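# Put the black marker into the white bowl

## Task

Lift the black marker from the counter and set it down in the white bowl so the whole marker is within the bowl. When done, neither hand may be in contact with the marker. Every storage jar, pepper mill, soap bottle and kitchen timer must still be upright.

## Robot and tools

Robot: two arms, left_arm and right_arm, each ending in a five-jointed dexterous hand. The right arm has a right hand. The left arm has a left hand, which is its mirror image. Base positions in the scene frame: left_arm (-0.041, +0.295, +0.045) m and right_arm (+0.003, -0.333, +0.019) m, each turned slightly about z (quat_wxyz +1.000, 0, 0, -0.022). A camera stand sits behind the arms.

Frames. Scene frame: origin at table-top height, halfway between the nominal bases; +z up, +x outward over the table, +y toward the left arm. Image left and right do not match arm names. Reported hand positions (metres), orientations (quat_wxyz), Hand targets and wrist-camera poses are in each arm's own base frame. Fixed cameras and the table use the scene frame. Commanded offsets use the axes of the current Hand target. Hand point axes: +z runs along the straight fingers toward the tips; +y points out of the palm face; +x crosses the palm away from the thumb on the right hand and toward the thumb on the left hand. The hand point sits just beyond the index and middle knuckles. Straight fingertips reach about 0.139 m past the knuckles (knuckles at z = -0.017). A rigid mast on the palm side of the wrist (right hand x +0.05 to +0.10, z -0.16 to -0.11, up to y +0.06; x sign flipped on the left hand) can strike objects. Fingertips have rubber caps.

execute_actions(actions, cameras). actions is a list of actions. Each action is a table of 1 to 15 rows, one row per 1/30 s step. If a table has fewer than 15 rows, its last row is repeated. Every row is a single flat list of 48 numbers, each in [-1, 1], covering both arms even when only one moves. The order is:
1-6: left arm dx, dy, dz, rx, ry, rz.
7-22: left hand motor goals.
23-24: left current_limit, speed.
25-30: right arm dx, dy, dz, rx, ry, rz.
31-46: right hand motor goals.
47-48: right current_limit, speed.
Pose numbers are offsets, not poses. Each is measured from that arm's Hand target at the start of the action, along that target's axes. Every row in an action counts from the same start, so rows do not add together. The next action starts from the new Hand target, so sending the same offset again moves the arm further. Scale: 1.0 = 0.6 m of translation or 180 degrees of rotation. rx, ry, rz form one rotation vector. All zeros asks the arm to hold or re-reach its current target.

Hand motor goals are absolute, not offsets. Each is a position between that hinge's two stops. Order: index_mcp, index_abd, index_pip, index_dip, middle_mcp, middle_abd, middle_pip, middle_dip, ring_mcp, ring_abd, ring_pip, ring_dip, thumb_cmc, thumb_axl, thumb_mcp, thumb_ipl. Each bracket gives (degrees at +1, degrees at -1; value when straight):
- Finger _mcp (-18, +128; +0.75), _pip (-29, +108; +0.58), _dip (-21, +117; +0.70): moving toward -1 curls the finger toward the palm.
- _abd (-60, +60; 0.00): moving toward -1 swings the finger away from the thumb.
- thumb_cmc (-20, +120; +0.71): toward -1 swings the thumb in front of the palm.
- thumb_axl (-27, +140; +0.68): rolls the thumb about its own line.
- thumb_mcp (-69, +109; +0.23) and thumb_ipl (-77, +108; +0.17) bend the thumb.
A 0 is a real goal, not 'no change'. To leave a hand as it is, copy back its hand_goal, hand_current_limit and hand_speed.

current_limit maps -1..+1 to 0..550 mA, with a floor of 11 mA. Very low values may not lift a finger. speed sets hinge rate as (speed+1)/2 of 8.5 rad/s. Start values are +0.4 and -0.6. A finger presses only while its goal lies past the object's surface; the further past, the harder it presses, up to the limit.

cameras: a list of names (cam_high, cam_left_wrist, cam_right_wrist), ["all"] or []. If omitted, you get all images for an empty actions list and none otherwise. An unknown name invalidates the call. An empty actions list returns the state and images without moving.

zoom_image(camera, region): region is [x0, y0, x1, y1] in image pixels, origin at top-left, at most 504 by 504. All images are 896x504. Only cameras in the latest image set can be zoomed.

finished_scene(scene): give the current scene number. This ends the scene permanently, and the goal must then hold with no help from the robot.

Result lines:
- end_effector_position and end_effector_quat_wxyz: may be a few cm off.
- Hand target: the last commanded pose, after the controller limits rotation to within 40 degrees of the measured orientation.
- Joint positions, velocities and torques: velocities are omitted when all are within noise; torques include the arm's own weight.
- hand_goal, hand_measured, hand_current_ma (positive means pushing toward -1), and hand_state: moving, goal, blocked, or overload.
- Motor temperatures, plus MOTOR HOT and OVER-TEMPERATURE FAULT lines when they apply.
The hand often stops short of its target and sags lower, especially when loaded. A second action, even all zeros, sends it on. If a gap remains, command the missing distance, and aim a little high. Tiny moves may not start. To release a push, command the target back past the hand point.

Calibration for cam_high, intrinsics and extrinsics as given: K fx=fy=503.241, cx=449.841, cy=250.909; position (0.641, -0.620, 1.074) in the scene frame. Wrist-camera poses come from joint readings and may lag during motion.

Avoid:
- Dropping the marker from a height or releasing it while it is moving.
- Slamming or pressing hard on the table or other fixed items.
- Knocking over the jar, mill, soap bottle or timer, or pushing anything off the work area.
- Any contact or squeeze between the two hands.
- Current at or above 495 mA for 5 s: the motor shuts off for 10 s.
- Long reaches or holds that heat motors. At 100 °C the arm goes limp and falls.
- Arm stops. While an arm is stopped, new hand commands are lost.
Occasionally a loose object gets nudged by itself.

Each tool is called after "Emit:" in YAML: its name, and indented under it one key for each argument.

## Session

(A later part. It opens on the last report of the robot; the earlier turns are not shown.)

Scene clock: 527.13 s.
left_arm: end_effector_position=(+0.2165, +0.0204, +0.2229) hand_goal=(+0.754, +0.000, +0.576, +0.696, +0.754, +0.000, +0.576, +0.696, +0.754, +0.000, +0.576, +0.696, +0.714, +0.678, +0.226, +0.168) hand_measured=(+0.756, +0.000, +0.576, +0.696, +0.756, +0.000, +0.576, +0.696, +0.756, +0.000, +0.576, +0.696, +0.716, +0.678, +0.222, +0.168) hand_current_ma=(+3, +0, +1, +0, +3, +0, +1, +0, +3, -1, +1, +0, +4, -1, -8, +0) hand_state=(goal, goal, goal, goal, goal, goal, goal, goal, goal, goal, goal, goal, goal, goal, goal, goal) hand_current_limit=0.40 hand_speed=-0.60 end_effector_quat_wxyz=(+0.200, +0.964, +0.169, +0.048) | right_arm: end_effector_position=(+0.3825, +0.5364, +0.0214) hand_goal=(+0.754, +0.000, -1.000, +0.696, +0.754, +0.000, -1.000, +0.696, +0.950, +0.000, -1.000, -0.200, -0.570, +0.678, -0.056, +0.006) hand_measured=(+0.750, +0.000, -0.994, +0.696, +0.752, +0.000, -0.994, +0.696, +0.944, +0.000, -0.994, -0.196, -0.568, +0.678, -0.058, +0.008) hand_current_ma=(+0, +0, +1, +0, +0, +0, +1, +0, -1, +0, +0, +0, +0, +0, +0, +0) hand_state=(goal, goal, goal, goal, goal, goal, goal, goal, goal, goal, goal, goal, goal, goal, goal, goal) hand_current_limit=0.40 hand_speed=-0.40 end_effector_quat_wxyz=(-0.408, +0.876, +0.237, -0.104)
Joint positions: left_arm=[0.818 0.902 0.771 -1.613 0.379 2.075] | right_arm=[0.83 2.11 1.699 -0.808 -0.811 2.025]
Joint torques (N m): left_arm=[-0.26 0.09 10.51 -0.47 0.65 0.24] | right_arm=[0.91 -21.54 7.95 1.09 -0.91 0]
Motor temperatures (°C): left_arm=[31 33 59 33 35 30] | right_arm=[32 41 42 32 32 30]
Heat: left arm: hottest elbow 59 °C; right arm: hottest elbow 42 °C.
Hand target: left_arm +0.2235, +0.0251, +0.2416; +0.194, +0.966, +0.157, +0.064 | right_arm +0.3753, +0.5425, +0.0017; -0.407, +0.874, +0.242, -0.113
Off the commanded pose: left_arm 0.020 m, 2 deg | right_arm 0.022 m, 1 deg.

Emit:
execute_actions:
  actions:
    - [[0,0,0,0,0,0,0.754,0,0.576,0.696,0.754,0,0.576,0.696,0.754,0,0.576,0.696,0.714,0.678,0.226,0.168,0.4,-0.6,-0.004,0.02,0.0075,0,0,0,0.753,0,-1,0.696,0.753,0,-1,0.696,0.95,0,-1,-0.2,-0.571,0.677,-0.056,0.005,0.4,-0.4]]
  cameras: ["cam_right_wrist","cam_high"]

Emit:
zoom_image:
  camera: "cam_high"
  region: [400, 140, 520, 230]

Scene clock: 534.63 s.
left_arm: end_effector_position=(+0.2165, +0.0204, +0.2229) hand_goal=(+0.754, +0.000, +0.576, +0.696, +0.754, +0.000, +0.576, +0.696, +0.754, +0.000, +0.576, +0.696, +0.714, +0.678, +0.226, +0.168) hand_measured=(+0.756, +0.000, +0.576, +0.696, +0.756, +0.000, +0.576, +0.696, +0.756, +0.000, +0.576, +0.696, +0.716, +0.678, +0.222, +0.168) hand_current_ma=(+3, +0, +1, +0, +3, +0, +1, +0, +3, -1, +1, +0, +4, -1, -8, +0) hand_state=(goal, goal, goal, goal, goal, goal, goal, goal, goal, goal, goal, goal, goal, goal, goal, goal) hand_current_limit=0.40 hand_speed=-0.60 end_effector_quat_wxyz=(+0.200, +0.964, +0.169, +0.048) | right_arm: end_effector_position=(+0.3790, +0.5326, +0.0065) hand_goal=(+0.754, +0.000, -1.000, +0.696, +0.754, +0.000, -1.000, +0.696, +0.950, +0.000, -1.000, -0.200, -0.570, +0.678, -0.056, +0.006) hand_measured=(+0.750, +0.000, -0.994, +0.696, +0.752, +0.000, -0.994, +0.696, +0.944, +0.000, -0.994, -0.196, -0.568, +0.678, -0.058, +0.008) hand_current_ma=(+0, +0, +1, +0, +0, +0, +1, +0, -1, +0, +0, +0, +0, +0, +0, +0) hand_state=(goal, goal, goal, goal, goal, goal, goal, goal, goal, goal, goal, goal, goal, goal, goal, goal) hand_current_limit=0.40 hand_speed=-0.40 end_effector_quat_wxyz=(-0.406, +0.876, +0.238, -0.107)
Joint positions: left_arm=[0.818 0.902 0.771 -1.613 0.379 2.075] | right_arm=[0.83 2.119 1.673 -0.783 -0.813 2.019]
Joint torques (N m): left_arm=[-0.32 -0.44 10.44 -0.31 0.66 0.24] | right_arm=[0.44 -21.95 8.05 1.14 -0.92 -0.02]
Motor temperatures (°C): left_arm=[31 33 59 33 35 30] | right_arm=[32 41 42 32 32 30]
Heat: left arm: hottest elbow 59 °C; right arm: hottest elbow 42 °C.
Hand target: left_arm +0.2235, +0.0251, +0.2416; +0.194, +0.966, +0.157, +0.064 | right_arm +0.3755, +0.5376, -0.0103; -0.407, +0.874, +0.242, -0.113
Off the commanded pose: left_arm 0.020 m, 2 deg | right_arm 0.018 m, 1 deg.
camera_calibration:
cam_right_wrist: T_world_to_cam=[[-0.495699, -0.744735, -0.446825, 0.619756], [-0.260179, -0.363515, 0.894519, 0.241855], [-0.828607, 0.559667, -0.0135699, 0.144448], [0, 0, 0, 1]] pos_world=[0.489829, 0.468629, 0.0625383]
Images, in order (width x height): cam_high 896x504, cam_right_wrist 896x504.

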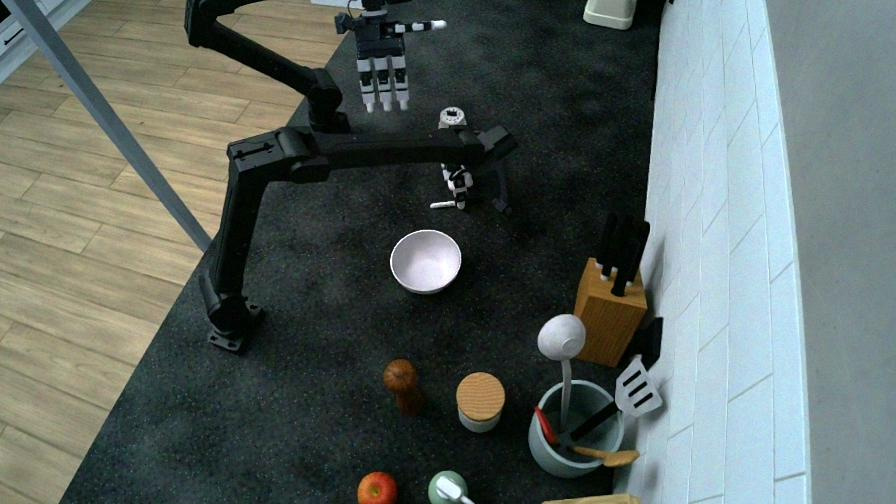

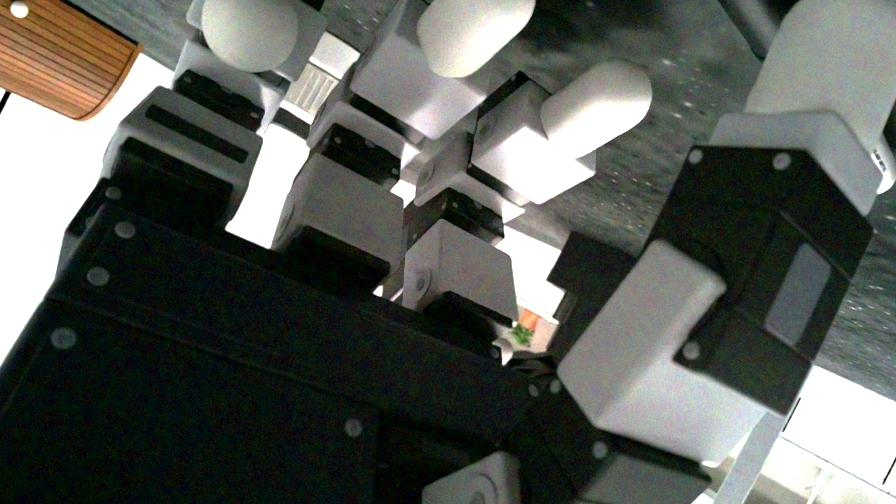

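Scaled by 4.200 from the camera's 896x504 image, which has a finer 1280x720 frame.

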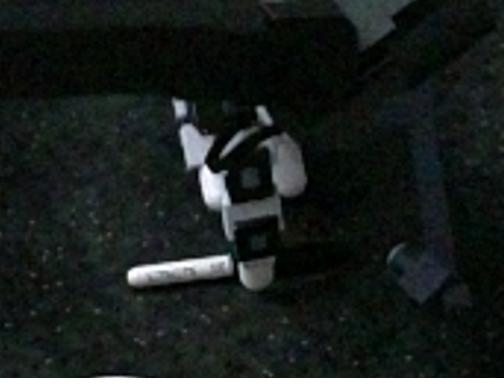

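Emit:
execute_actions:
  actions:
    - [[0,0,0,0,0,0,0.754,0,0.576,0.696,0.754,0,0.576,0.696,0.754,0,0.576,0.696,0.714,0.678,0.226,0.168,0.4,-0.6,-0.0118,0.017,0.0047,0,0,0,0.753,0,-1,0.696,0.753,0,-1,0.696,0.95,0,-1,-0.2,-0.571,0.677,-0.056,0.005,0.4,-0.4]]
  cameras: ["cam_right_wrist","cam_high"]

Emit:
zoom_image:
  camera: "cam_high"
  region: [400, 140, 520, 230]

Scene clock: 546.10 s.
left_arm: end_effector_position=(+0.2165, +0.0204, +0.2229) hand_goal=(+0.754, +0.000, +0.576, +0.696, +0.754, +0.000, +0.576, +0.696, +0.754, +0.000, +0.576, +0.696, +0.714, +0.678, +0.226, +0.168) hand_measured=(+0.756, +0.000, +0.576, +0.696, +0.756, +0.000, +0.576, +0.696, +0.756, +0.000, +0.576, +0.696, +0.716, +0.678, +0.222, +0.168) hand_current_ma=(+3, +0, +1, +0, +3, +0, +1, +0, +3, -1, +1, +0, +4, -1, -8, +0) hand_state=(goal, goal, goal, goal, goal, goal, goal, goal, goal, goal, goal, goal, goal, goal, goal, goal) hand_current_limit=0.40 hand_speed=-0.60 end_effector_quat_wxyz=(+0.200, +0.964, +0.169, +0.048) | right_arm: end_effector_position=(+0.3743, +0.5267, -0.0055) hand_goal=(+0.754, +0.000, -1.000, +0.696, +0.754, +0.000, -1.000, +0.696, +0.950, +0.000, -1.000, -0.200, -0.570, +0.678, -0.056, +0.006) hand_measured=(+0.750, +0.000, -0.998, +0.696, +0.750, +0.000, -0.994, +0.696, +0.944, +0.000, -0.994, -0.196, -0.572, +0.678, -0.056, +0.008) hand_current_ma=(+0, +0, +0, +0, +0, +0, +1, +0, -1, +0, +0, +0, +0, +0, +0, +0) hand_state=(goal, goal, goal, goal, goal, goal, goal, goal, goal, goal, goal, goal, goal, goal, goal, goal) hand_current_limit=0.40 hand_speed=-0.40 end_effector_quat_wxyz=(-0.405, +0.876, +0.236, -0.110)
Joint positions: left_arm=[0.818 0.902 0.771 -1.613 0.379 2.075] | right_arm=[0.828 2.119 1.638 -0.754 -0.816 2.019]
Joint torques (N m): left_arm=[0.09 -0.03 10.43 -0.46 0.66 0.2] | right_arm=[0.09 -22.12 7.6 1.07 -0.83 -0.02]
Motor temperatures (°C): left_arm=[31 33 59 33 35 30] | right_arm=[32 40 42 32 33 30]
Heat: left arm: hottest elbow 59 °C; right arm: hottest elbow 42 °C.
Hand target: left_arm +0.2235, +0.0251, +0.2416; +0.194, +0.966, +0.157, +0.064 | right_arm +0.3717, +0.5302, -0.0200; -0.407, +0.874, +0.242, -0.113
Off the commanded pose: left_arm 0.020 m, 2 deg | right_arm 0.015 m, 1 deg.
camera_calibration:
cam_right_wrist: T_world_to_cam=[[-0.498934, -0.74558, -0.441787, 0.609428], [-0.254687, -0.361115, 0.897068, 0.245931], [-0.828372, 0.560094, -0.00971688, 0.143309], [0, 0, 0, 1]] pos_world=[0.485412, 0.46292, 0.0500127]
Images, in order (width x height): cam_high 896x504, cam_right_wrist 896x504.

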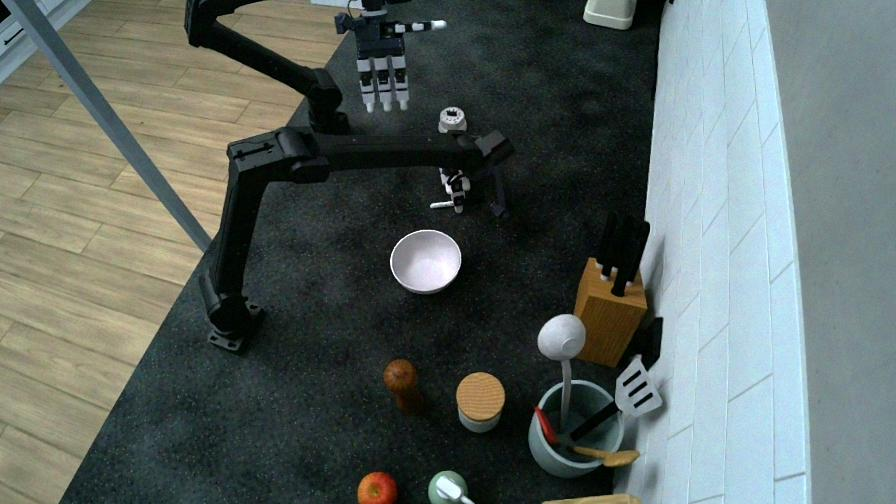

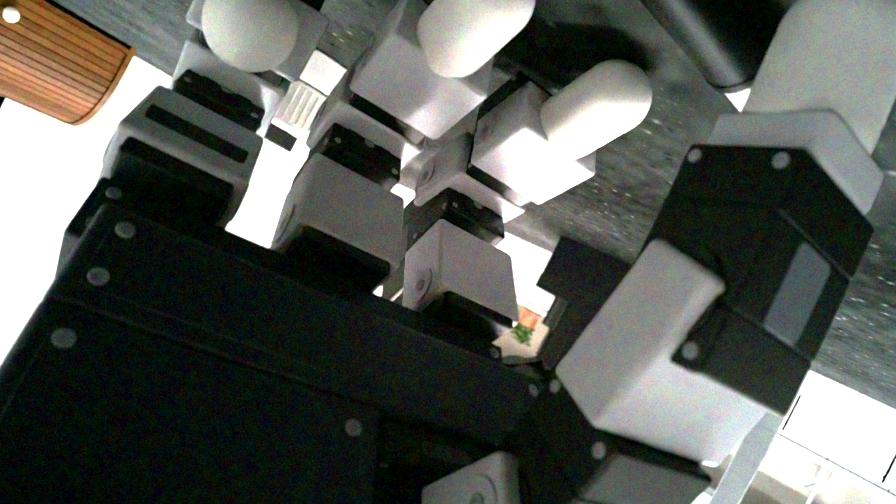

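Scaled by 4.200 from the camera's 896x504 image, which has a finer 1280x720 frame.

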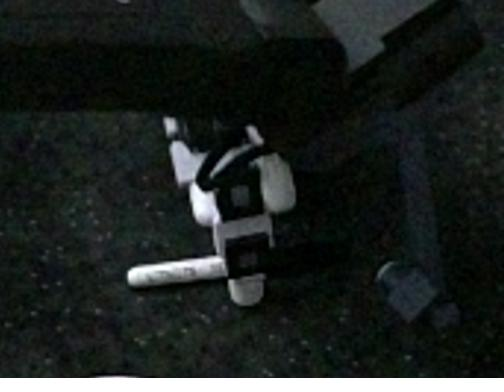

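Emit:
execute_actions:
  actions:
    - [[0,0,0,0,0,0,0.754,0,0.576,0.696,0.754,0,0.576,0.696,0.754,0,0.576,0.696,0.714,0.678,0.226,0.168,0.4,-0.6,0,0,0,0,0,0,0.479,0,-0.93,0.8,0.479,0,-0.93,0.8,0.95,0,-1,-0.2,-0.571,0.677,-0.056,0.005,0.3,-0.7]]
    - [[0,0,0,0,0,0,0.754,0,0.576,0.696,0.754,0,0.576,0.696,0.754,0,0.576,0.696,0.714,0.678,0.226,0.168,0.4,-0.6,0,0,0,0,0,0,0.15,0,-0.869,0.87,0.15,0,-0.869,0.87,0.95,0,-1,-0.2,-0.571,0.677,-0.056,0.005,0.3,-0.8]]
  cameras: ["cam_right_wrist","cam_high"]

Emit:
zoom_image:
  camera: "cam_high"
  region: [400, 140, 520, 230]

Scene clock: 557.30 s.
left_arm: end_effector_position=(+0.2165, +0.0204, +0.2229) hand_goal=(+0.754, +0.000, +0.576, +0.696, +0.754, +0.000, +0.576, +0.696, +0.754, +0.000, +0.576, +0.696, +0.714, +0.678, +0.226, +0.168) hand_measured=(+0.756, +0.000, +0.576, +0.696, +0.756, +0.000, +0.576, +0.696, +0.756, +0.000, +0.576, +0.696, +0.716, +0.678, +0.222, +0.168) hand_current_ma=(+3, +0, +1, +0, +3, +0, +1, +0, +3, -1, +1, +0, +4, -1, -8, +0) hand_state=(goal, goal, goal, goal, goal, goal, goal, goal, goal, goal, goal, goal, goal, goal, goal, goal) hand_current_limit=0.40 hand_speed=-0.60 end_effector_quat_wxyz=(+0.200, +0.964, +0.169, +0.048) | right_arm: end_effector_position=(+0.3729, +0.5307, -0.0054) hand_goal=(+0.150, +0.000, -0.868, +0.870, +0.150, +0.000, -0.868, +0.870, +0.950, +0.000, -1.000, -0.200, -0.570, +0.678, -0.056, +0.006) hand_measured=(+0.196, +0.000, -0.866, +0.870, +0.164, +0.000, -0.868, +0.868, +0.944, +0.000, -0.994, -0.196, -0.574, +0.676, -0.018, +0.024) hand_current_ma=(+37, +0, +0, +0, +4, +0, +0, +0, -1, +0, +0, +0, +0, +0, +39, +10) hand_state=(blocked, goal, goal, goal, goal, goal, goal, goal, goal, goal, goal, goal, goal, goal, blocked, goal) hand_current_limit=0.30 hand_speed=-0.80 end_effector_quat_wxyz=(-0.410, +0.873, +0.243, -0.108)
Joint positions: left_arm=[0.818 0.902 0.771 -1.613 0.379 2.075] | right_arm=[0.833 2.119 1.636 -0.743 -0.822 2.013]
Joint torques (N m): left_arm=[0.56 -0.03 10.25 -0.57 0.69 0.16] | right_arm=[0.32 -22.07 7.72 0.66 -0.53 -0.01]
Motor temperatures (°C): left_arm=[31 33 59 33 35 30] | right_arm=[32 40 42 32 32 30]
Heat: left arm: hottest elbow 59 °C; right arm: hottest elbow 42 °C.
Hand target: left_arm +0.2235, +0.0251, +0.2416; +0.194, +0.966, +0.157, +0.064 | right_arm +0.3717, +0.5302, -0.0200; -0.407, +0.874, +0.242, -0.113
Off the commanded pose: left_arm 0.020 m, 2 deg | right_arm 0.015 m, 1 deg.
camera_calibration:
cam_right_wrist: T_world_to_cam=[[-0.48829, -0.744986, -0.454498, 0.607371], [-0.256178, -0.375497, 0.890716, 0.25501], [-0.834234, 0.55136, -0.00749746, 0.146787], [0, 0, 0, 1]] pos_world=[0.484356, 0.467306, 0.0500081]
Images, in order (width x height): cam_high 896x504, cam_right_wrist 896x504.

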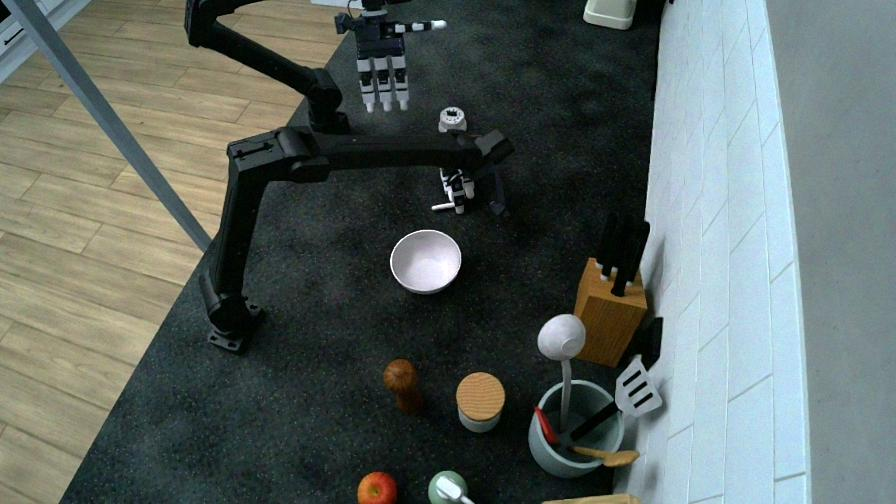

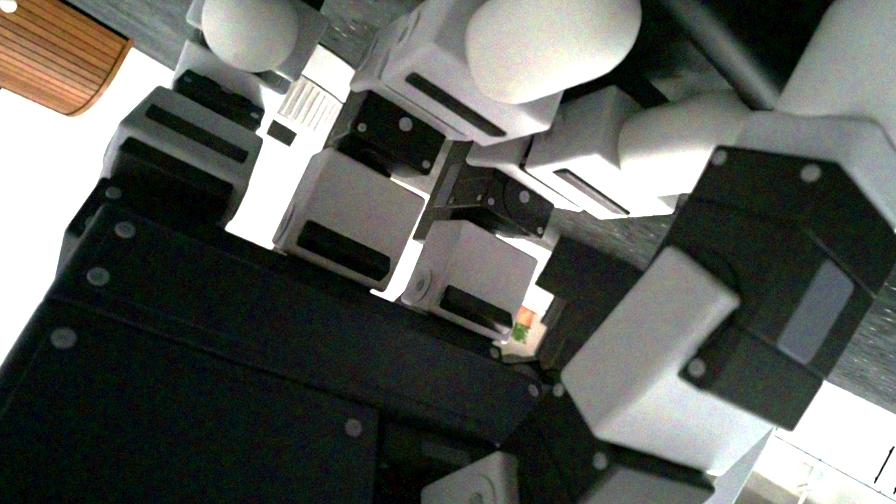

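Scaled by 4.200 from the camera's 896x504 image, which has a finer 1280x720 frame.

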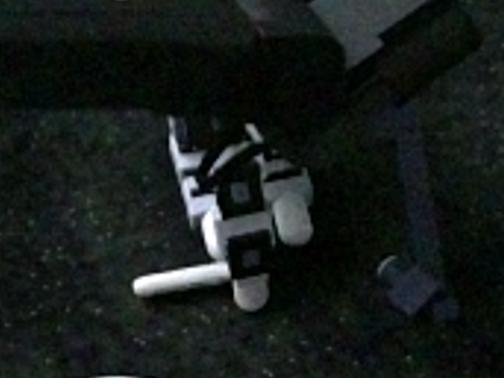

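Emit:
execute_actions:
  actions:
    - [[0,0,0,0,0,0,0.754,0,0.576,0.696,0.754,0,0.576,0.696,0.754,0,0.576,0.696,0.714,0.678,0.226,0.168,0.4,-0.6,0,0,0,0,0,0,0.0,0,-0.869,0.87,-0.05,0,-0.869,0.87,0.95,0,-1,-0.2,-0.571,0.677,-0.15,-0.05,0.3,-0.8]]
    - [[0,0,0,0,0,0,0.754,0,0.576,0.696,0.754,0,0.576,0.696,0.754,0,0.576,0.696,0.714,0.678,0.226,0.168,0.4,-0.6,0,0,0,0,0,0,0.0,0,-0.869,0.87,-0.05,0,-0.869,0.87,0.95,0,-1,-0.2,-0.571,0.677,-0.15,-0.05,0.3,-0.8]]
  cameras: ["cam_right_wrist"]

Scene clock: 571.57 s.
left_arm: end_effector_position=(+0.2165, +0.0204, +0.2229) hand_goal=(+0.754, +0.000, +0.576, +0.696, +0.754, +0.000, +0.576, +0.696, +0.754, +0.000, +0.576, +0.696, +0.714, +0.678, +0.226, +0.168) hand_measured=(+0.756, +0.000, +0.576, +0.696, +0.756, +0.000, +0.576, +0.696, +0.756, +0.000, +0.576, +0.696, +0.716, +0.678, +0.222, +0.168) hand_current_ma=(+3, +0, +1, +0, +3, +0, +1, +0, +3, -1, +1, +0, +4, -1, -8, +0) hand_state=(goal, goal, goal, goal, goal, goal, goal, goal, goal, goal, goal, goal, goal, goal, goal, goal) hand_current_limit=0.40 hand_speed=-0.60 end_effector_quat_wxyz=(+0.200, +0.964, +0.169, +0.048) | right_arm: end_effector_position=(+0.3736, +0.5300, -0.0053) hand_goal=(+0.000, +0.000, -0.868, +0.870, -0.050, +0.000, -0.868, +0.870, +0.950, +0.000, -1.000, -0.200, -0.570, +0.678, -0.150, -0.050) hand_measured=(+0.100, +0.000, -0.874, +0.870, -0.042, +0.000, -0.868, +0.868, +0.944, +0.000, -0.994, -0.196, -0.576, +0.682, -0.046, +0.004) hand_current_ma=(+169, +0, -1, +0, +1, +0, +0, +0, -1, +0, +0, +0, +0, +0, +265, +77) hand_state=(blocked, goal, goal, goal, goal, goal, goal, goal, goal, goal, goal, goal, goal, goal, blocked, blocked) hand_current_limit=0.30 hand_speed=-0.80 end_effector_quat_wxyz=(-0.410, +0.873, +0.241, -0.108)
Joint positions: left_arm=[0.818 0.902 0.771 -1.613 0.379 2.075] | right_arm=[0.832 2.119 1.636 -0.743 -0.822 2.015]
Joint torques (N m): left_arm=[-0.5 -0.62 10.43 -0.32 0.68 0.22] | right_arm=[-0.09 -22.12 7.72 0.7 -0.53 -0.03]
Motor temperatures (°C): left_arm=[31 33 59 33 35 30] | right_arm=[32 40 41 32 32 30]
Heat: left arm: hottest elbow 59 °C; right arm: hottest elbow 41 °C.
Hand target: left_arm +0.2235, +0.0251, +0.2416; +0.194, +0.966, +0.157, +0.064 | right_arm +0.3717, +0.5302, -0.0200; -0.407, +0.874, +0.242, -0.113
Off the commanded pose: left_arm 0.020 m, 2 deg | right_arm 0.015 m, 1 deg.
camera_calibration:
cam_right_wrist: T_world_to_cam=[[-0.490625, -0.744036, -0.453538, 0.607573], [-0.256228, -0.374291, 0.891209, 0.254347], [-0.832847, 0.553459, -0.00700658, 0.146107], [0, 0, 0, 1]] pos_world=[0.484947, 0.466392, 0.0499046]
Images, in order (width x height): cam_right_wrist 896x504.

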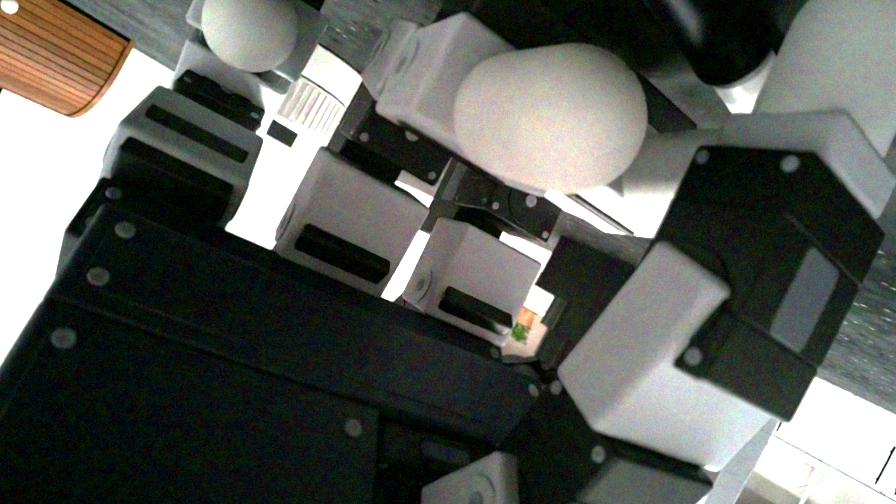

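Emit:
execute_actions:
  actions:
    - [[0,0,0,0,0,0,0.754,0,0.576,0.696,0.754,0,0.576,0.696,0.754,0,0.576,0.696,0.714,0.678,0.226,0.168,0.4,-0.6,0,-0.02,-0.02,0,0,0,-0.05,0,-0.869,0.87,0.1,0,-0.869,0.87,0.95,0,-1,-0.2,-0.571,0.677,-0.15,-0.05,0.3,-0.8]]
  cameras: ["cam_right_wrist","cam_high"]

Emit:
zoom_image:
  camera: "cam_high"
  region: [400, 140, 520, 230]

Scene clock: 584.43 s.
left_arm: end_effector_position=(+0.2165, +0.0204, +0.2229) hand_goal=(+0.754, +0.000, +0.576, +0.696, +0.754, +0.000, +0.576, +0.696, +0.754, +0.000, +0.576, +0.696, +0.714, +0.678, +0.226, +0.168) hand_measured=(+0.756, +0.000, +0.576, +0.696, +0.756, +0.000, +0.576, +0.696, +0.756, +0.000, +0.576, +0.696, +0.716, +0.678, +0.222, +0.168) hand_current_ma=(+3, +0, +1, +0, +3, +0, +1, +0, +3, -1, +1, +0, +4, -1, -8, +0) hand_state=(goal, goal, goal, goal, goal, goal, goal, goal, goal, goal, goal, goal, goal, goal, goal, goal) hand_current_limit=0.40 hand_speed=-0.60 end_effector_quat_wxyz=(+0.200, +0.964, +0.169, +0.048) | right_arm: end_effector_position=(+0.3711, +0.5271, -0.0059) hand_goal=(-0.050, +0.000, -0.868, +0.870, +0.100, +0.000, -0.868, +0.870, +0.950, +0.000, -1.000, -0.200, -0.570, +0.678, -0.150, -0.050) hand_measured=(+0.098, +0.000, -0.874, +0.870, +0.098, +0.000, -0.868, +0.868, +0.944, +0.000, -0.994, -0.196, -0.576, +0.684, -0.046, +0.004) hand_current_ma=(+357, +0, +0, +0, +0, +0, +0, +0, -1, +0, +0, +0, -1, +1, +265, +77) hand_state=(blocked, goal, goal, goal, goal, goal, goal, goal, goal, goal, goal, goal, goal, goal, blocked, blocked) hand_current_limit=0.30 hand_speed=-0.80 end_effector_quat_wxyz=(-0.406, +0.874, +0.240, -0.113)
Joint positions: left_arm=[0.818 0.902 0.771 -1.613 0.379 2.075] | right_arm=[0.832 2.119 1.636 -0.76 -0.822 2.01]
Joint torques (N m): left_arm=[-0.21 0.26 10.4 -0.61 0.7 0.26] | right_arm=[-0.44 -23.71 8.72 -0.13 -0.56 0]
Motor temperatures (°C): left_arm=[31 33 60 33 35 30] | right_arm=[32 40 40 32 32 30]
Heat: left arm: hottest elbow 60 °C; right arm: hottest shoulder 40 °C.
Hand target: left_arm +0.2235, +0.0251, +0.2416; +0.194, +0.966, +0.157, +0.064 | right_arm +0.3724, +0.5290, -0.0030; -0.407, +0.874, +0.242, -0.113
Off the commanded pose: left_arm 0.020 m, 2 deg | right_arm 0.004 m, 0 deg.
camera_calibration:
cam_right_wrist: T_world_to_cam=[[-0.492211, -0.750238, -0.441443, 0.607915], [-0.247666, -0.36547, 0.89727, 0.245236], [-0.8345, 0.550977, -0.00592031, 0.147604], [0, 0, 0, 1]] pos_world=[0.483134, 0.464381, 0.0491906]
Images, in order (width x height): cam_high 896x504, cam_right_wrist 896x504.

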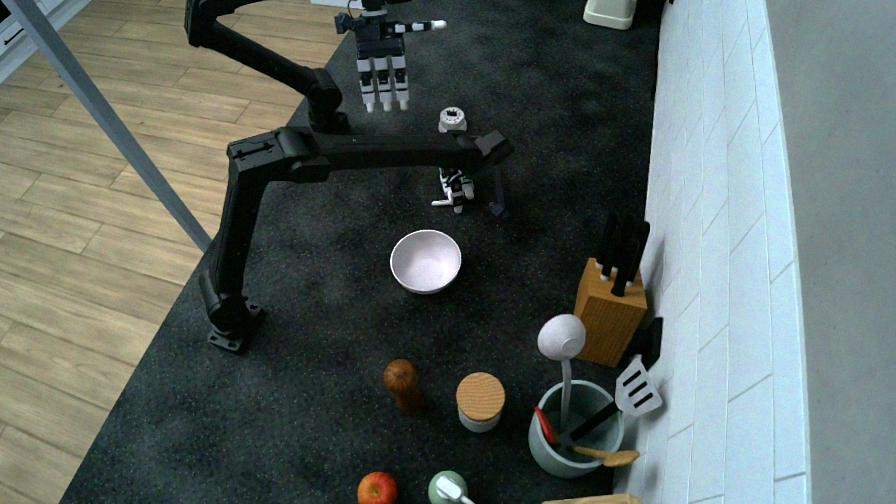

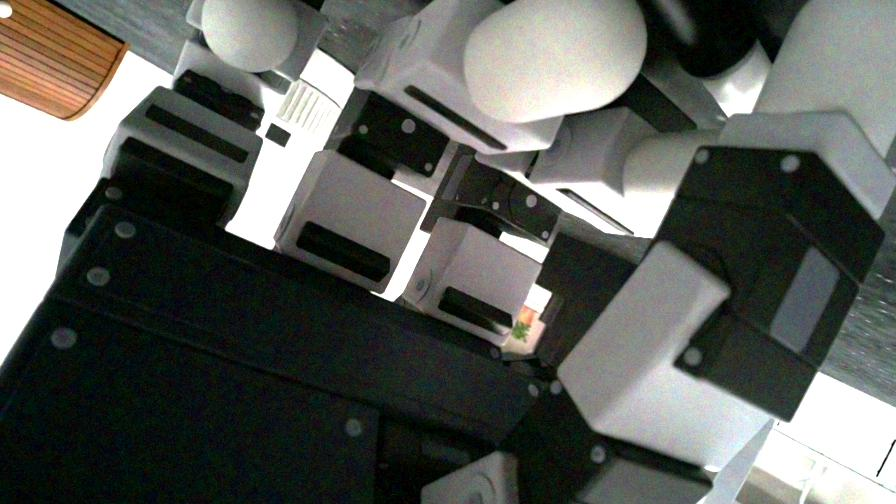

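Scaled by 4.200 from the camera's 896x504 image, which has a finer 1280x720 frame.

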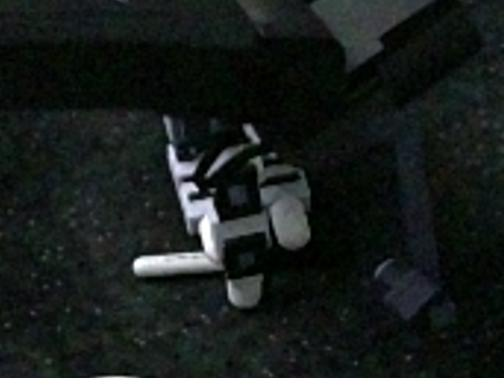

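Emit:
execute_actions:
  actions:
    - [[0,0,0,0,0,0,0.754,0,0.576,0.696,0.754,0,0.576,0.696,0.754,0,0.576,0.696,0.714,0.678,0.226,0.168,0.4,-0.6,0,0,0,0,0,0,0.753,0,-1,0.696,0.753,0,-1,0.696,0.95,0,-1,-0.2,-0.571,0.461,-0.056,0.005,0.3,-0.6]]
  cameras: ["cam_right_wrist","cam_high"]

Emit:
zoom_image:
  camera: "cam_high"
  region: [400, 140, 520, 230]

Scene clock: 624.27 s.
left_arm: end_effector_position=(+0.2165, +0.0204, +0.2229) hand_goal=(+0.754, +0.000, +0.576, +0.696, +0.754, +0.000, +0.576, +0.696, +0.754, +0.000, +0.576, +0.696, +0.714, +0.678, +0.226, +0.168) hand_measured=(+0.756, +0.000, +0.576, +0.696, +0.756, +0.000, +0.576, +0.696, +0.756, +0.000, +0.576, +0.696, +0.716, +0.678, +0.222, +0.168) hand_current_ma=(+3, +0, +1, +0, +3, +0, +1, +0, +3, -1, +1, +0, +4, -1, -8, +0) hand_state=(goal, goal, goal, goal, goal, goal, goal, goal, goal, goal, goal, goal, goal, goal, goal, goal) hand_current_limit=0.40 hand_speed=-0.60 end_effector_quat_wxyz=(+0.200, +0.964, +0.169, +0.048) | right_arm: end_effector_position=(+0.3711, +0.5271, -0.0059) hand_goal=(+0.754, +0.000, -1.000, +0.696, +0.754, +0.000, -1.000, +0.696, +0.950, +0.000, -1.000, -0.200, -0.570, +0.462, -0.056, +0.006) hand_measured=(+0.740, +0.000, -0.996, +0.698, +0.742, +0.000, -0.992, +0.700, +0.944, +0.000, -0.994, -0.196, -0.568, +0.464, -0.054, +0.008) hand_current_ma=(-3, +0, +0, +0, -2, +0, +1, +0, -1, +0, +0, +0, +0, +0, +0, +0) hand_state=(goal, goal, goal, goal, goal, goal, goal, goal, goal, goal, goal, goal, goal, goal, goal, goal) hand_current_limit=0.30 hand_speed=-0.60 end_effector_quat_wxyz=(-0.406, +0.874, +0.240, -0.113)
Joint positions: left_arm=[0.818 0.902 0.771 -1.613 0.379 2.075] | right_arm=[0.832 2.119 1.636 -0.76 -0.822 2.01]
Joint torques (N m): left_arm=[0.03 0.5 10.4 -0.29 0.65 0.24] | right_arm=[-0.44 -23.59 8.72 -0.06 -0.63 -0.01]
Motor temperatures (°C): left_arm=[31 33 60 33 35 30] | right_arm=[32 41 40 32 32 30]
Heat: left arm: hottest elbow 60 °C; right arm: hottest shoulder 41 °C.
Hand target: left_arm +0.2235, +0.0251, +0.2416; +0.194, +0.966, +0.157, +0.064 | right_arm +0.3724, +0.5290, -0.0030; -0.407, +0.874, +0.242, -0.113
Off the commanded pose: left_arm 0.020 m, 2 deg | right_arm 0.004 m, 0 deg.
camera_calibration:
cam_right_wrist: T_world_to_cam=[[-0.492211, -0.750238, -0.441443, 0.607915], [-0.247666, -0.36547, 0.89727, 0.245236], [-0.8345, 0.550977, -0.00592031, 0.147604], [0, 0, 0, 1]] pos_world=[0.483134, 0.464381, 0.0491906]
Images, in order (width x height): cam_high 896x504, cam_right_wrist 896x504.

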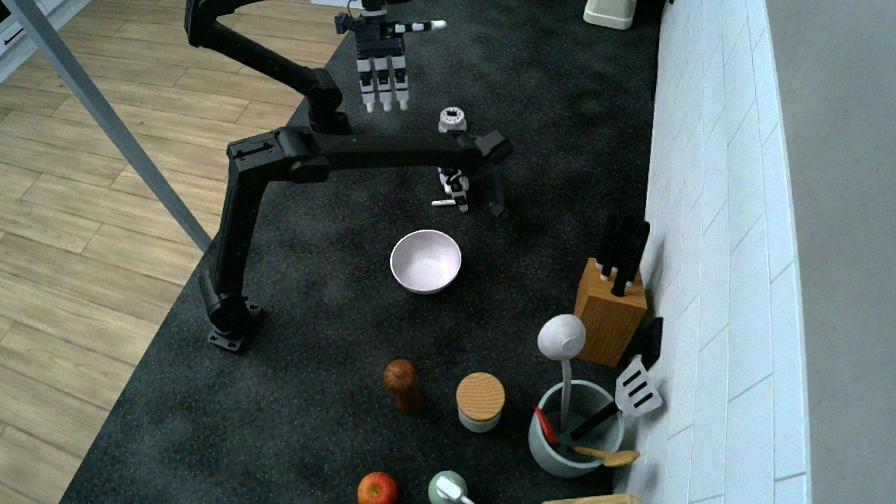

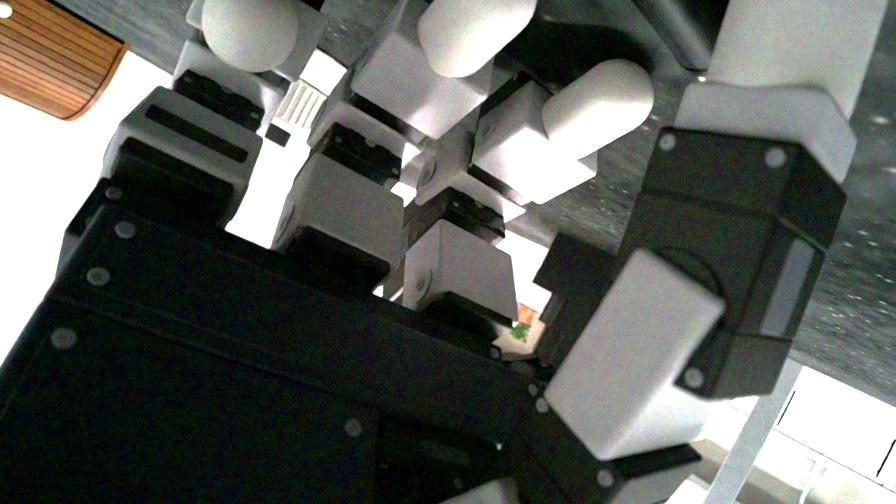

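Scaled by 4.200 from the camera's 896x504 image, which has a finer 1280x720 frame.

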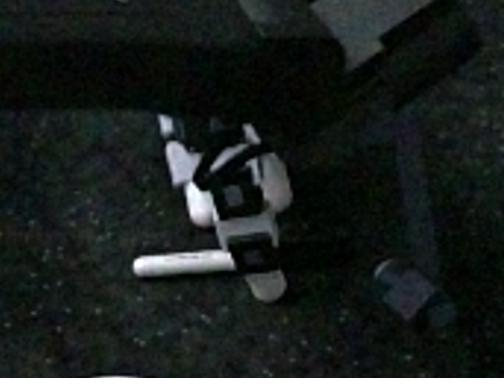

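Emit:
execute_actions:
  actions:
    - [[0,0,0,0,0,0,0.754,0,0.576,0.696,0.754,0,0.576,0.696,0.754,0,0.576,0.696,0.714,0.678,0.226,0.168,0.4,-0.6,0,0,0,0,0,0,0.301,0,-0.869,0.87,0.301,0,-0.869,0.87,0.95,0,-1,-0.2,-0.571,0.461,-0.056,0.005,0.3,-0.7]]
    - [[0,0,0,0,0,0,0.754,0,0.576,0.696,0.754,0,0.576,0.696,0.754,0,0.576,0.696,0.714,0.678,0.226,0.168,0.4,-0.6,0,0,0,0,0,0,0.1,0,-0.62,0.84,0.1,0,-0.62,0.84,0.95,0,-1,-0.2,-0.571,0.461,-0.1,-0.03,0.3,-0.8]]
    - [[0,0,0,0,0,0,0.754,0,0.576,0.696,0.754,0,0.576,0.696,0.754,0,0.576,0.696,0.714,0.678,0.226,0.168,0.4,-0.6,0,0,0,0,0,0,0.0,0,-0.496,0.826,0.0,0,-0.496,0.826,0.95,0,-1,-0.2,-0.571,0.461,-0.15,-0.05,0.3,-0.8]]
  cameras: ["cam_right_wrist","cam_high"]

Emit:
zoom_image:
  camera: "cam_high"
  region: [400, 140, 520, 230]

Scene clock: 638.77 s.
left_arm: end_effector_position=(+0.2165, +0.0204, +0.2229) hand_goal=(+0.754, +0.000, +0.576, +0.696, +0.754, +0.000, +0.576, +0.696, +0.754, +0.000, +0.576, +0.696, +0.714, +0.678, +0.226, +0.168) hand_measured=(+0.756, +0.000, +0.576, +0.696, +0.756, +0.000, +0.576, +0.696, +0.756, +0.000, +0.576, +0.696, +0.716, +0.678, +0.222, +0.168) hand_current_ma=(+3, +0, +1, +0, +3, +0, +1, +0, +3, -1, +1, +0, +4, -1, -8, +0) hand_state=(goal, goal, goal, goal, goal, goal, goal, goal, goal, goal, goal, goal, goal, goal, goal, goal) hand_current_limit=0.40 hand_speed=-0.60 end_effector_quat_wxyz=(+0.200, +0.964, +0.169, +0.048) | right_arm: end_effector_position=(+0.3711, +0.5290, +0.0033) hand_goal=(+0.000, +0.000, -0.496, +0.826, +0.000, +0.000, -0.496, +0.826, +0.950, +0.000, -1.000, -0.200, -0.570, +0.462, -0.150, -0.050) hand_measured=(-0.006, +0.000, -0.530, +0.822, -0.004, +0.000, -0.534, +0.820, +0.944, +0.000, -0.994, -0.196, -0.564, +0.456, -0.068, -0.012) hand_current_ma=(-1, +0, -17, +0, +0, +0, -23, -1, -1, +0, +0, +0, +1, -1, +169, +40) hand_state=(goal, goal, blocked, goal, goal, goal, blocked, goal, goal, goal, goal, goal, goal, goal, blocked, blocked) hand_current_limit=0.30 hand_speed=-0.80 end_effector_quat_wxyz=(-0.409, +0.874, +0.240, -0.110)
Joint positions: left_arm=[0.818 0.902 0.771 -1.613 0.379 2.075] | right_arm=[0.833 2.105 1.638 -0.762 -0.822 2.018]
Joint torques (N m): left_arm=[-0.32 -0.21 10.29 -0.43 0.72 0.2] | right_arm=[-0.38 -22.65 8.7 0.02 -0.54 -0.02]
Motor temperatures (°C): left_arm=[31 33 60 33 35 30] | right_arm=[32 41 40 32 32 30]
Heat: left arm: hottest elbow 60 °C; right arm: hottest shoulder 41 °C.
Hand target: left_arm +0.2235, +0.0251, +0.2416; +0.194, +0.966, +0.157, +0.064 | right_arm +0.3724, +0.5290, -0.0030; -0.407, +0.874, +0.242, -0.113
Off the commanded pose: left_arm 0.020 m, 2 deg | right_arm 0.007 m, 0 deg.
camera_calibration:
cam_right_wrist: T_world_to_cam=[[-0.492835, -0.745384, -0.448906, 0.611034], [-0.252668, -0.371086, 0.893562, 0.242503], [-0.83263, 0.553803, -0.00545045, 0.14439], [0, 0, 0, 1]] pos_world=[0.482635, 0.465481, 0.0583926]
Images, in order (width x height): cam_high 896x504, cam_right_wrist 896x504.

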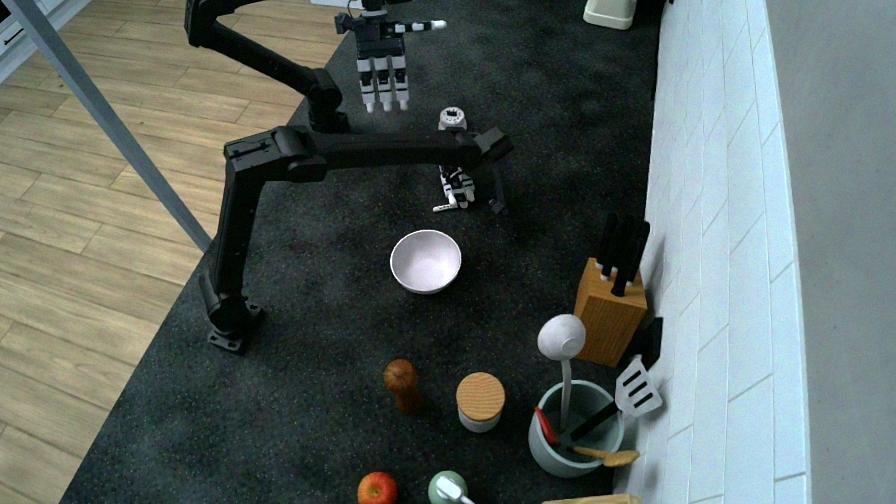

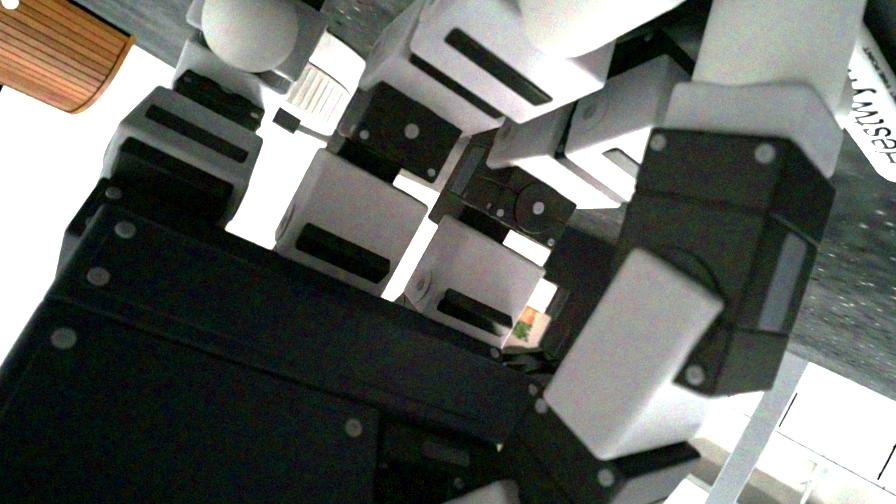

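Scaled by 4.200 from the camera's 896x504 image, which has a finer 1280x720 frame.

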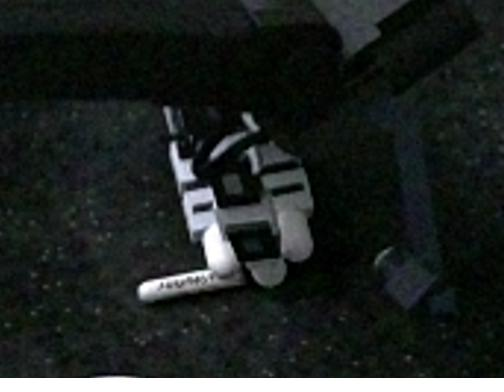

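Emit:
execute_actions:
  actions:
    - [[0,0,0,0,0,0,0.754,0,0.576,0.696,0.754,0,0.576,0.696,0.754,0,0.576,0.696,0.714,0.678,0.226,0.168,0.4,-0.6,0,0.01,0.008,0,0,0,0.5,0,-0.95,0.8,0.5,0,-0.95,0.8,0.95,0,-1,-0.2,-0.571,0.461,-0.056,0.005,0.3,-0.6]]
    - [[0,0,0,0,0,0,0.754,0,0.576,0.696,0.754,0,0.576,0.696,0.754,0,0.576,0.696,0.714,0.678,0.226,0.168,0.4,-0.6,0,0,0,0,0,0,0.301,0,-0.869,0.87,0.301,0,-0.869,0.87,0.95,0,-1,-0.2,-0.571,0.461,-0.056,0.005,0.0,-0.7]]
  cameras: ["cam_right_wrist","cam_high"]

Emit:
zoom_image:
  camera: "cam_high"
  region: [400, 140, 520, 230]

Scene clock: 665.63 s.
left_arm: end_effector_position=(+0.2165, +0.0204, +0.2229) hand_goal=(+0.754, +0.000, +0.576, +0.696, +0.754, +0.000, +0.576, +0.696, +0.754, +0.000, +0.576, +0.696, +0.714, +0.678, +0.226, +0.168) hand_measured=(+0.756, +0.000, +0.576, +0.696, +0.756, +0.000, +0.576, +0.696, +0.756, +0.000, +0.576, +0.696, +0.716, +0.678, +0.222, +0.168) hand_current_ma=(+3, +0, +1, +0, +3, +0, +1, +0, +3, -1, +1, +0, +4, -1, -8, +0) hand_state=(goal, goal, goal, goal, goal, goal, goal, goal, goal, goal, goal, goal, goal, goal, goal, goal) hand_current_limit=0.40 hand_speed=-0.60 end_effector_quat_wxyz=(+0.200, +0.964, +0.169, +0.048) | right_arm: end_effector_position=(+0.3703, +0.5292, +0.0017) hand_goal=(+0.302, +0.000, -0.868, +0.870, +0.302, +0.000, -0.868, +0.870, +0.950, +0.000, -1.000, -0.200, -0.570, +0.462, -0.056, +0.006) hand_measured=(+0.304, +0.000, -0.868, +0.868, +0.304, +0.000, -0.868, +0.868, +0.944, +0.000, -0.994, -0.196, -0.566, +0.460, -0.056, +0.004) hand_current_ma=(+0, +0, +0, +0, +0, +0, +0, +0, -1, +0, +0, +0, +0, +0, +0, +0) hand_state=(goal, goal, goal, goal, goal, goal, goal, goal, goal, goal, goal, goal, goal, goal, goal, goal) hand_current_limit=0.00 hand_speed=-0.70 end_effector_quat_wxyz=(-0.409, +0.873, +0.244, -0.110)
Joint positions: left_arm=[0.818 0.902 0.771 -1.613 0.379 2.075] | right_arm=[0.835 2.107 1.636 -0.762 -0.822 2.01]
Joint torques (N m): left_arm=[0.67 -0.5 10.41 -0.59 0.71 0.22] | right_arm=[-0.5 -21.83 8.18 0.65 -0.56 -0.03]
Motor temperatures (°C): left_arm=[31 33 61 33 35 30] | right_arm=[32 42 40 32 32 30]
Heat: left arm: hottest elbow 61 °C; right arm: hottest shoulder 42 °C.
Hand target: left_arm +0.2235, +0.0251, +0.2416; +0.194, +0.966, +0.157, +0.064 | right_arm +0.3725, +0.5288, -0.0107; -0.407, +0.874, +0.242, -0.113
Off the commanded pose: left_arm 0.020 m, 2 deg | right_arm 0.013 m, 0 deg.
camera_calibration:
cam_right_wrist: T_world_to_cam=[[-0.48667, -0.748173, -0.450988, 0.609322], [-0.252974, -0.373431, 0.892498, 0.24527], [-0.836156, 0.548441, -0.00753072, 0.147789], [0, 0, 0, 1]] pos_world=[0.48216, 0.466416, 0.057006]
Images, in order (width x height): cam_high 896x504, cam_right_wrist 896x504.

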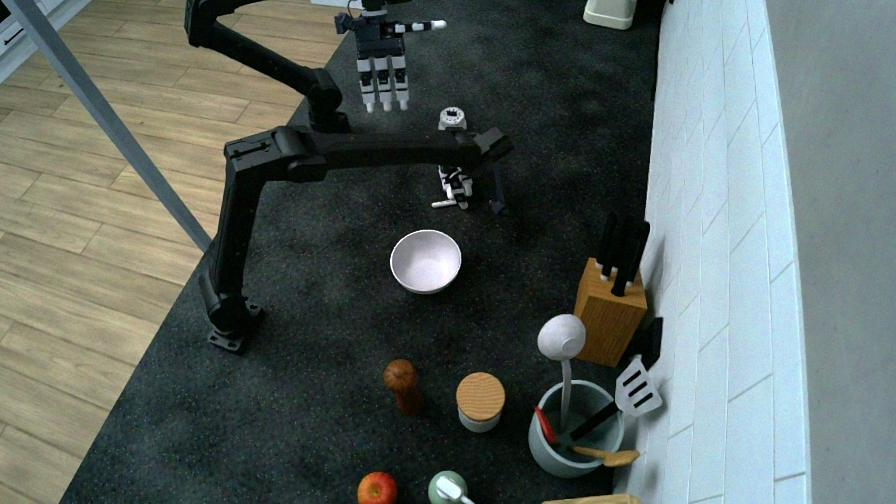

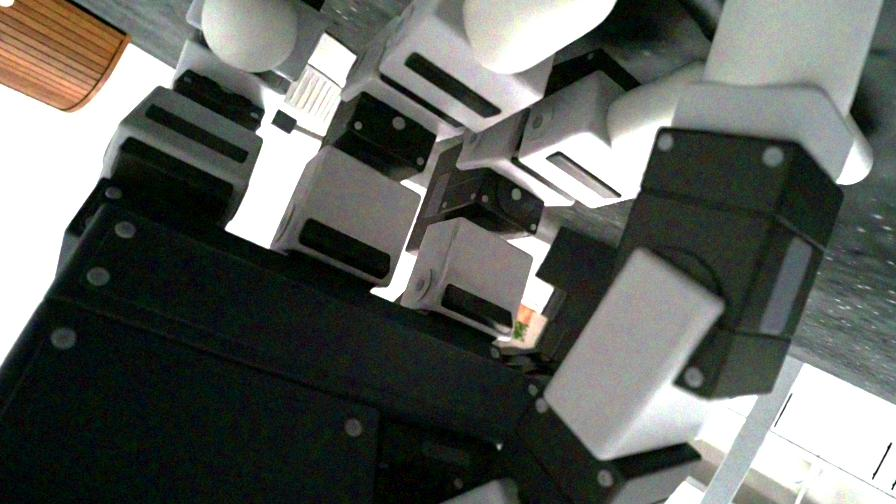

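Scaled by 4.200 from the camera's 896x504 image, which has a finer 1280x720 frame.

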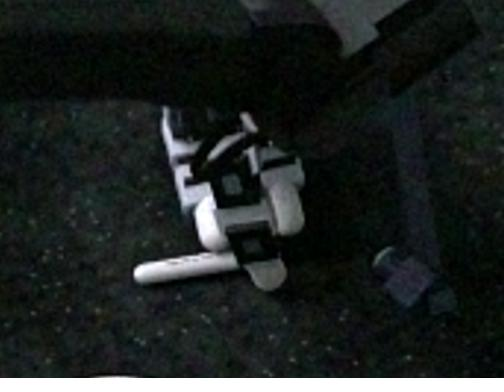

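Emit:
execute_actions:
  actions:
    - [[0,0,0,0,0,0,0.754,0,0.576,0.696,0.754,0,0.576,0.696,0.754,0,0.576,0.696,0.714,0.678,0.226,0.168,0.4,-0.6,0,0.013,0.011,0,0,0,0.301,0,-0.869,0.87,0.301,0,-0.869,0.87,0.95,0,-1,-0.2,-0.571,0.461,-0.056,0.005,0.0,-0.7]]

Scene clock: 677.40 s.
left_arm: end_effector_position=(+0.2165, +0.0204, +0.2229) hand_goal=(+0.754, +0.000, +0.576, +0.696, +0.754, +0.000, +0.576, +0.696, +0.754, +0.000, +0.576, +0.696, +0.714, +0.678, +0.226, +0.168) hand_measured=(+0.756, +0.000, +0.576, +0.696, +0.756, +0.000, +0.576, +0.696, +0.756, +0.000, +0.576, +0.696, +0.716, +0.678, +0.222, +0.168) hand_current_ma=(+3, +0, +1, +0, +3, +0, +1, +0, +3, -1, +1, +0, +4, -1, -8, +0) hand_state=(goal, goal, goal, goal, goal, goal, goal, goal, goal, goal, goal, goal, goal, goal, goal, goal) hand_current_limit=0.40 hand_speed=-0.60 end_effector_quat_wxyz=(+0.200, +0.964, +0.169, +0.048) | right_arm: end_effector_position=(+0.3712, +0.5302, +0.0000) hand_goal=(+0.302, +0.000, -0.868, +0.870, +0.302, +0.000, -0.868, +0.870, +0.950, +0.000, -1.000, -0.200, -0.570, +0.462, -0.056, +0.006) hand_measured=(+0.302, +0.000, -0.868, +0.868, +0.304, +0.000, -0.868, +0.868, +0.944, +0.000, -0.994, -0.196, -0.566, +0.460, -0.056, +0.004) hand_current_ma=(+0, +0, +0, +0, +0, +0, +0, +0, -1, +0, +0, +0, +0, +0, +0, +0) hand_state=(goal, goal, goal, goal, goal, goal, goal, goal, goal, goal, goal, goal, goal, goal, goal, goal) hand_current_limit=0.00 hand_speed=-0.70 end_effector_quat_wxyz=(-0.410, +0.872, +0.244, -0.108)
Joint positions: left_arm=[0.818 0.902 0.771 -1.613 0.379 2.075] | right_arm=[0.835 2.11 1.636 -0.754 -0.822 2.012]
Joint torques (N m): left_arm=[0.15 -0.85 10.55 -0.5 0.67 0.23] | right_arm=[-0.56 -21.13 7.43 1.07 -0.57 -0.03]
Motor temperatures (°C): left_arm=[31 33 61 33 35 30] | right_arm=[32 42 40 32 32 30]
Heat: left arm: hottest elbow 61 °C; right arm: hottest shoulder 42 °C.
Hand target: left_arm +0.2235, +0.0251, +0.2416; +0.194, +0.966, +0.157, +0.064 | right_arm +0.3725, +0.5288, -0.0209; -0.407, +0.874, +0.242, -0.113
Off the commanded pose: left_arm 0.020 m, 2 deg | right_arm 0.021 m, 1 deg.

Emit:
execute_actions:
  actions:
    - [[0,0,0,0,0,0,0.754,0,0.576,0.696,0.754,0,0.576,0.696,0.754,0,0.576,0.696,0.714,0.678,0.226,0.168,0.4,-0.6,0,0.01,0.009,0,0,0,0.301,0,-0.869,0.87,0.301,0,-0.869,0.87,0.95,0,-1,-0.2,-0.571,0.461,-0.056,0.005,0.0,-0.7]]

Scene clock: 682.10 s.
left_arm: end_effector_position=(+0.2165, +0.0204, +0.2229) hand_goal=(+0.754, +0.000, +0.576, +0.696, +0.754, +0.000, +0.576, +0.696, +0.754, +0.000, +0.576, +0.696, +0.714, +0.678, +0.226, +0.168) hand_measured=(+0.756, +0.000, +0.576, +0.696, +0.756, +0.000, +0.576, +0.696, +0.756, +0.000, +0.576, +0.696, +0.716, +0.678, +0.222, +0.168) hand_current_ma=(+3, +0, +1, +0, +3, +0, +1, +0, +3, -1, +1, +0, +4, -1, -8, +0) hand_state=(goal, goal, goal, goal, goal, goal, goal, goal, goal, goal, goal, goal, goal, goal, goal, goal) hand_current_limit=0.40 hand_speed=-0.60 end_effector_quat_wxyz=(+0.200, +0.964, +0.169, +0.048) | right_arm: end_effector_position=(+0.3679, +0.5328, -0.0073) hand_goal=(+0.302, +0.000, -0.868, +0.870, +0.302, +0.000, -0.868, +0.870, +0.950, +0.000, -1.000, -0.200, -0.570, +0.462, -0.056, +0.006) hand_measured=(+0.298, +0.000, -0.870, +0.868, +0.298, +0.000, -0.868, +0.868, +0.944, +0.000, -0.994, -0.196, -0.568, +0.460, -0.056, +0.004) hand_current_ma=(+0, +0, +0, +0, +0, +0, +0, +0, -1, +0, +0, +0, +0, +0, +0, +0) hand_state=(goal, goal, goal, goal, goal, goal, goal, goal, goal, goal, goal, goal, goal, goal, goal, goal) hand_current_limit=0.00 hand_speed=-0.70 end_effector_quat_wxyz=(-0.410, +0.872, +0.244, -0.110)
Joint positions: left_arm=[0.818 0.902 0.771 -1.613 0.379 2.075] | right_arm=[0.841 2.119 1.63 -0.735 -0.822 2.018]
Joint torques (N m): left_arm=[0.5 -0.38 10.33 -0.57 0.68 0.2] | right_arm=[-0.44 -21.36 7.43 1.03 -0.56 -0.02]
Motor temperatures (°C): left_arm=[31 33 61 33 35 30] | right_arm=[32 42 40 32 32 30]
Heat: left arm: hottest elbow 61 °C; right arm: hottest shoulder 42 °C.
Hand target: left_arm +0.2235, +0.0251, +0.2416; +0.194, +0.966, +0.157, +0.064 | right_arm +0.3724, +0.5291, -0.0290; -0.407, +0.874, +0.242, -0.113
Off the commanded pose: left_arm 0.020 m, 2 deg | right_arm 0.022 m, 1 deg.


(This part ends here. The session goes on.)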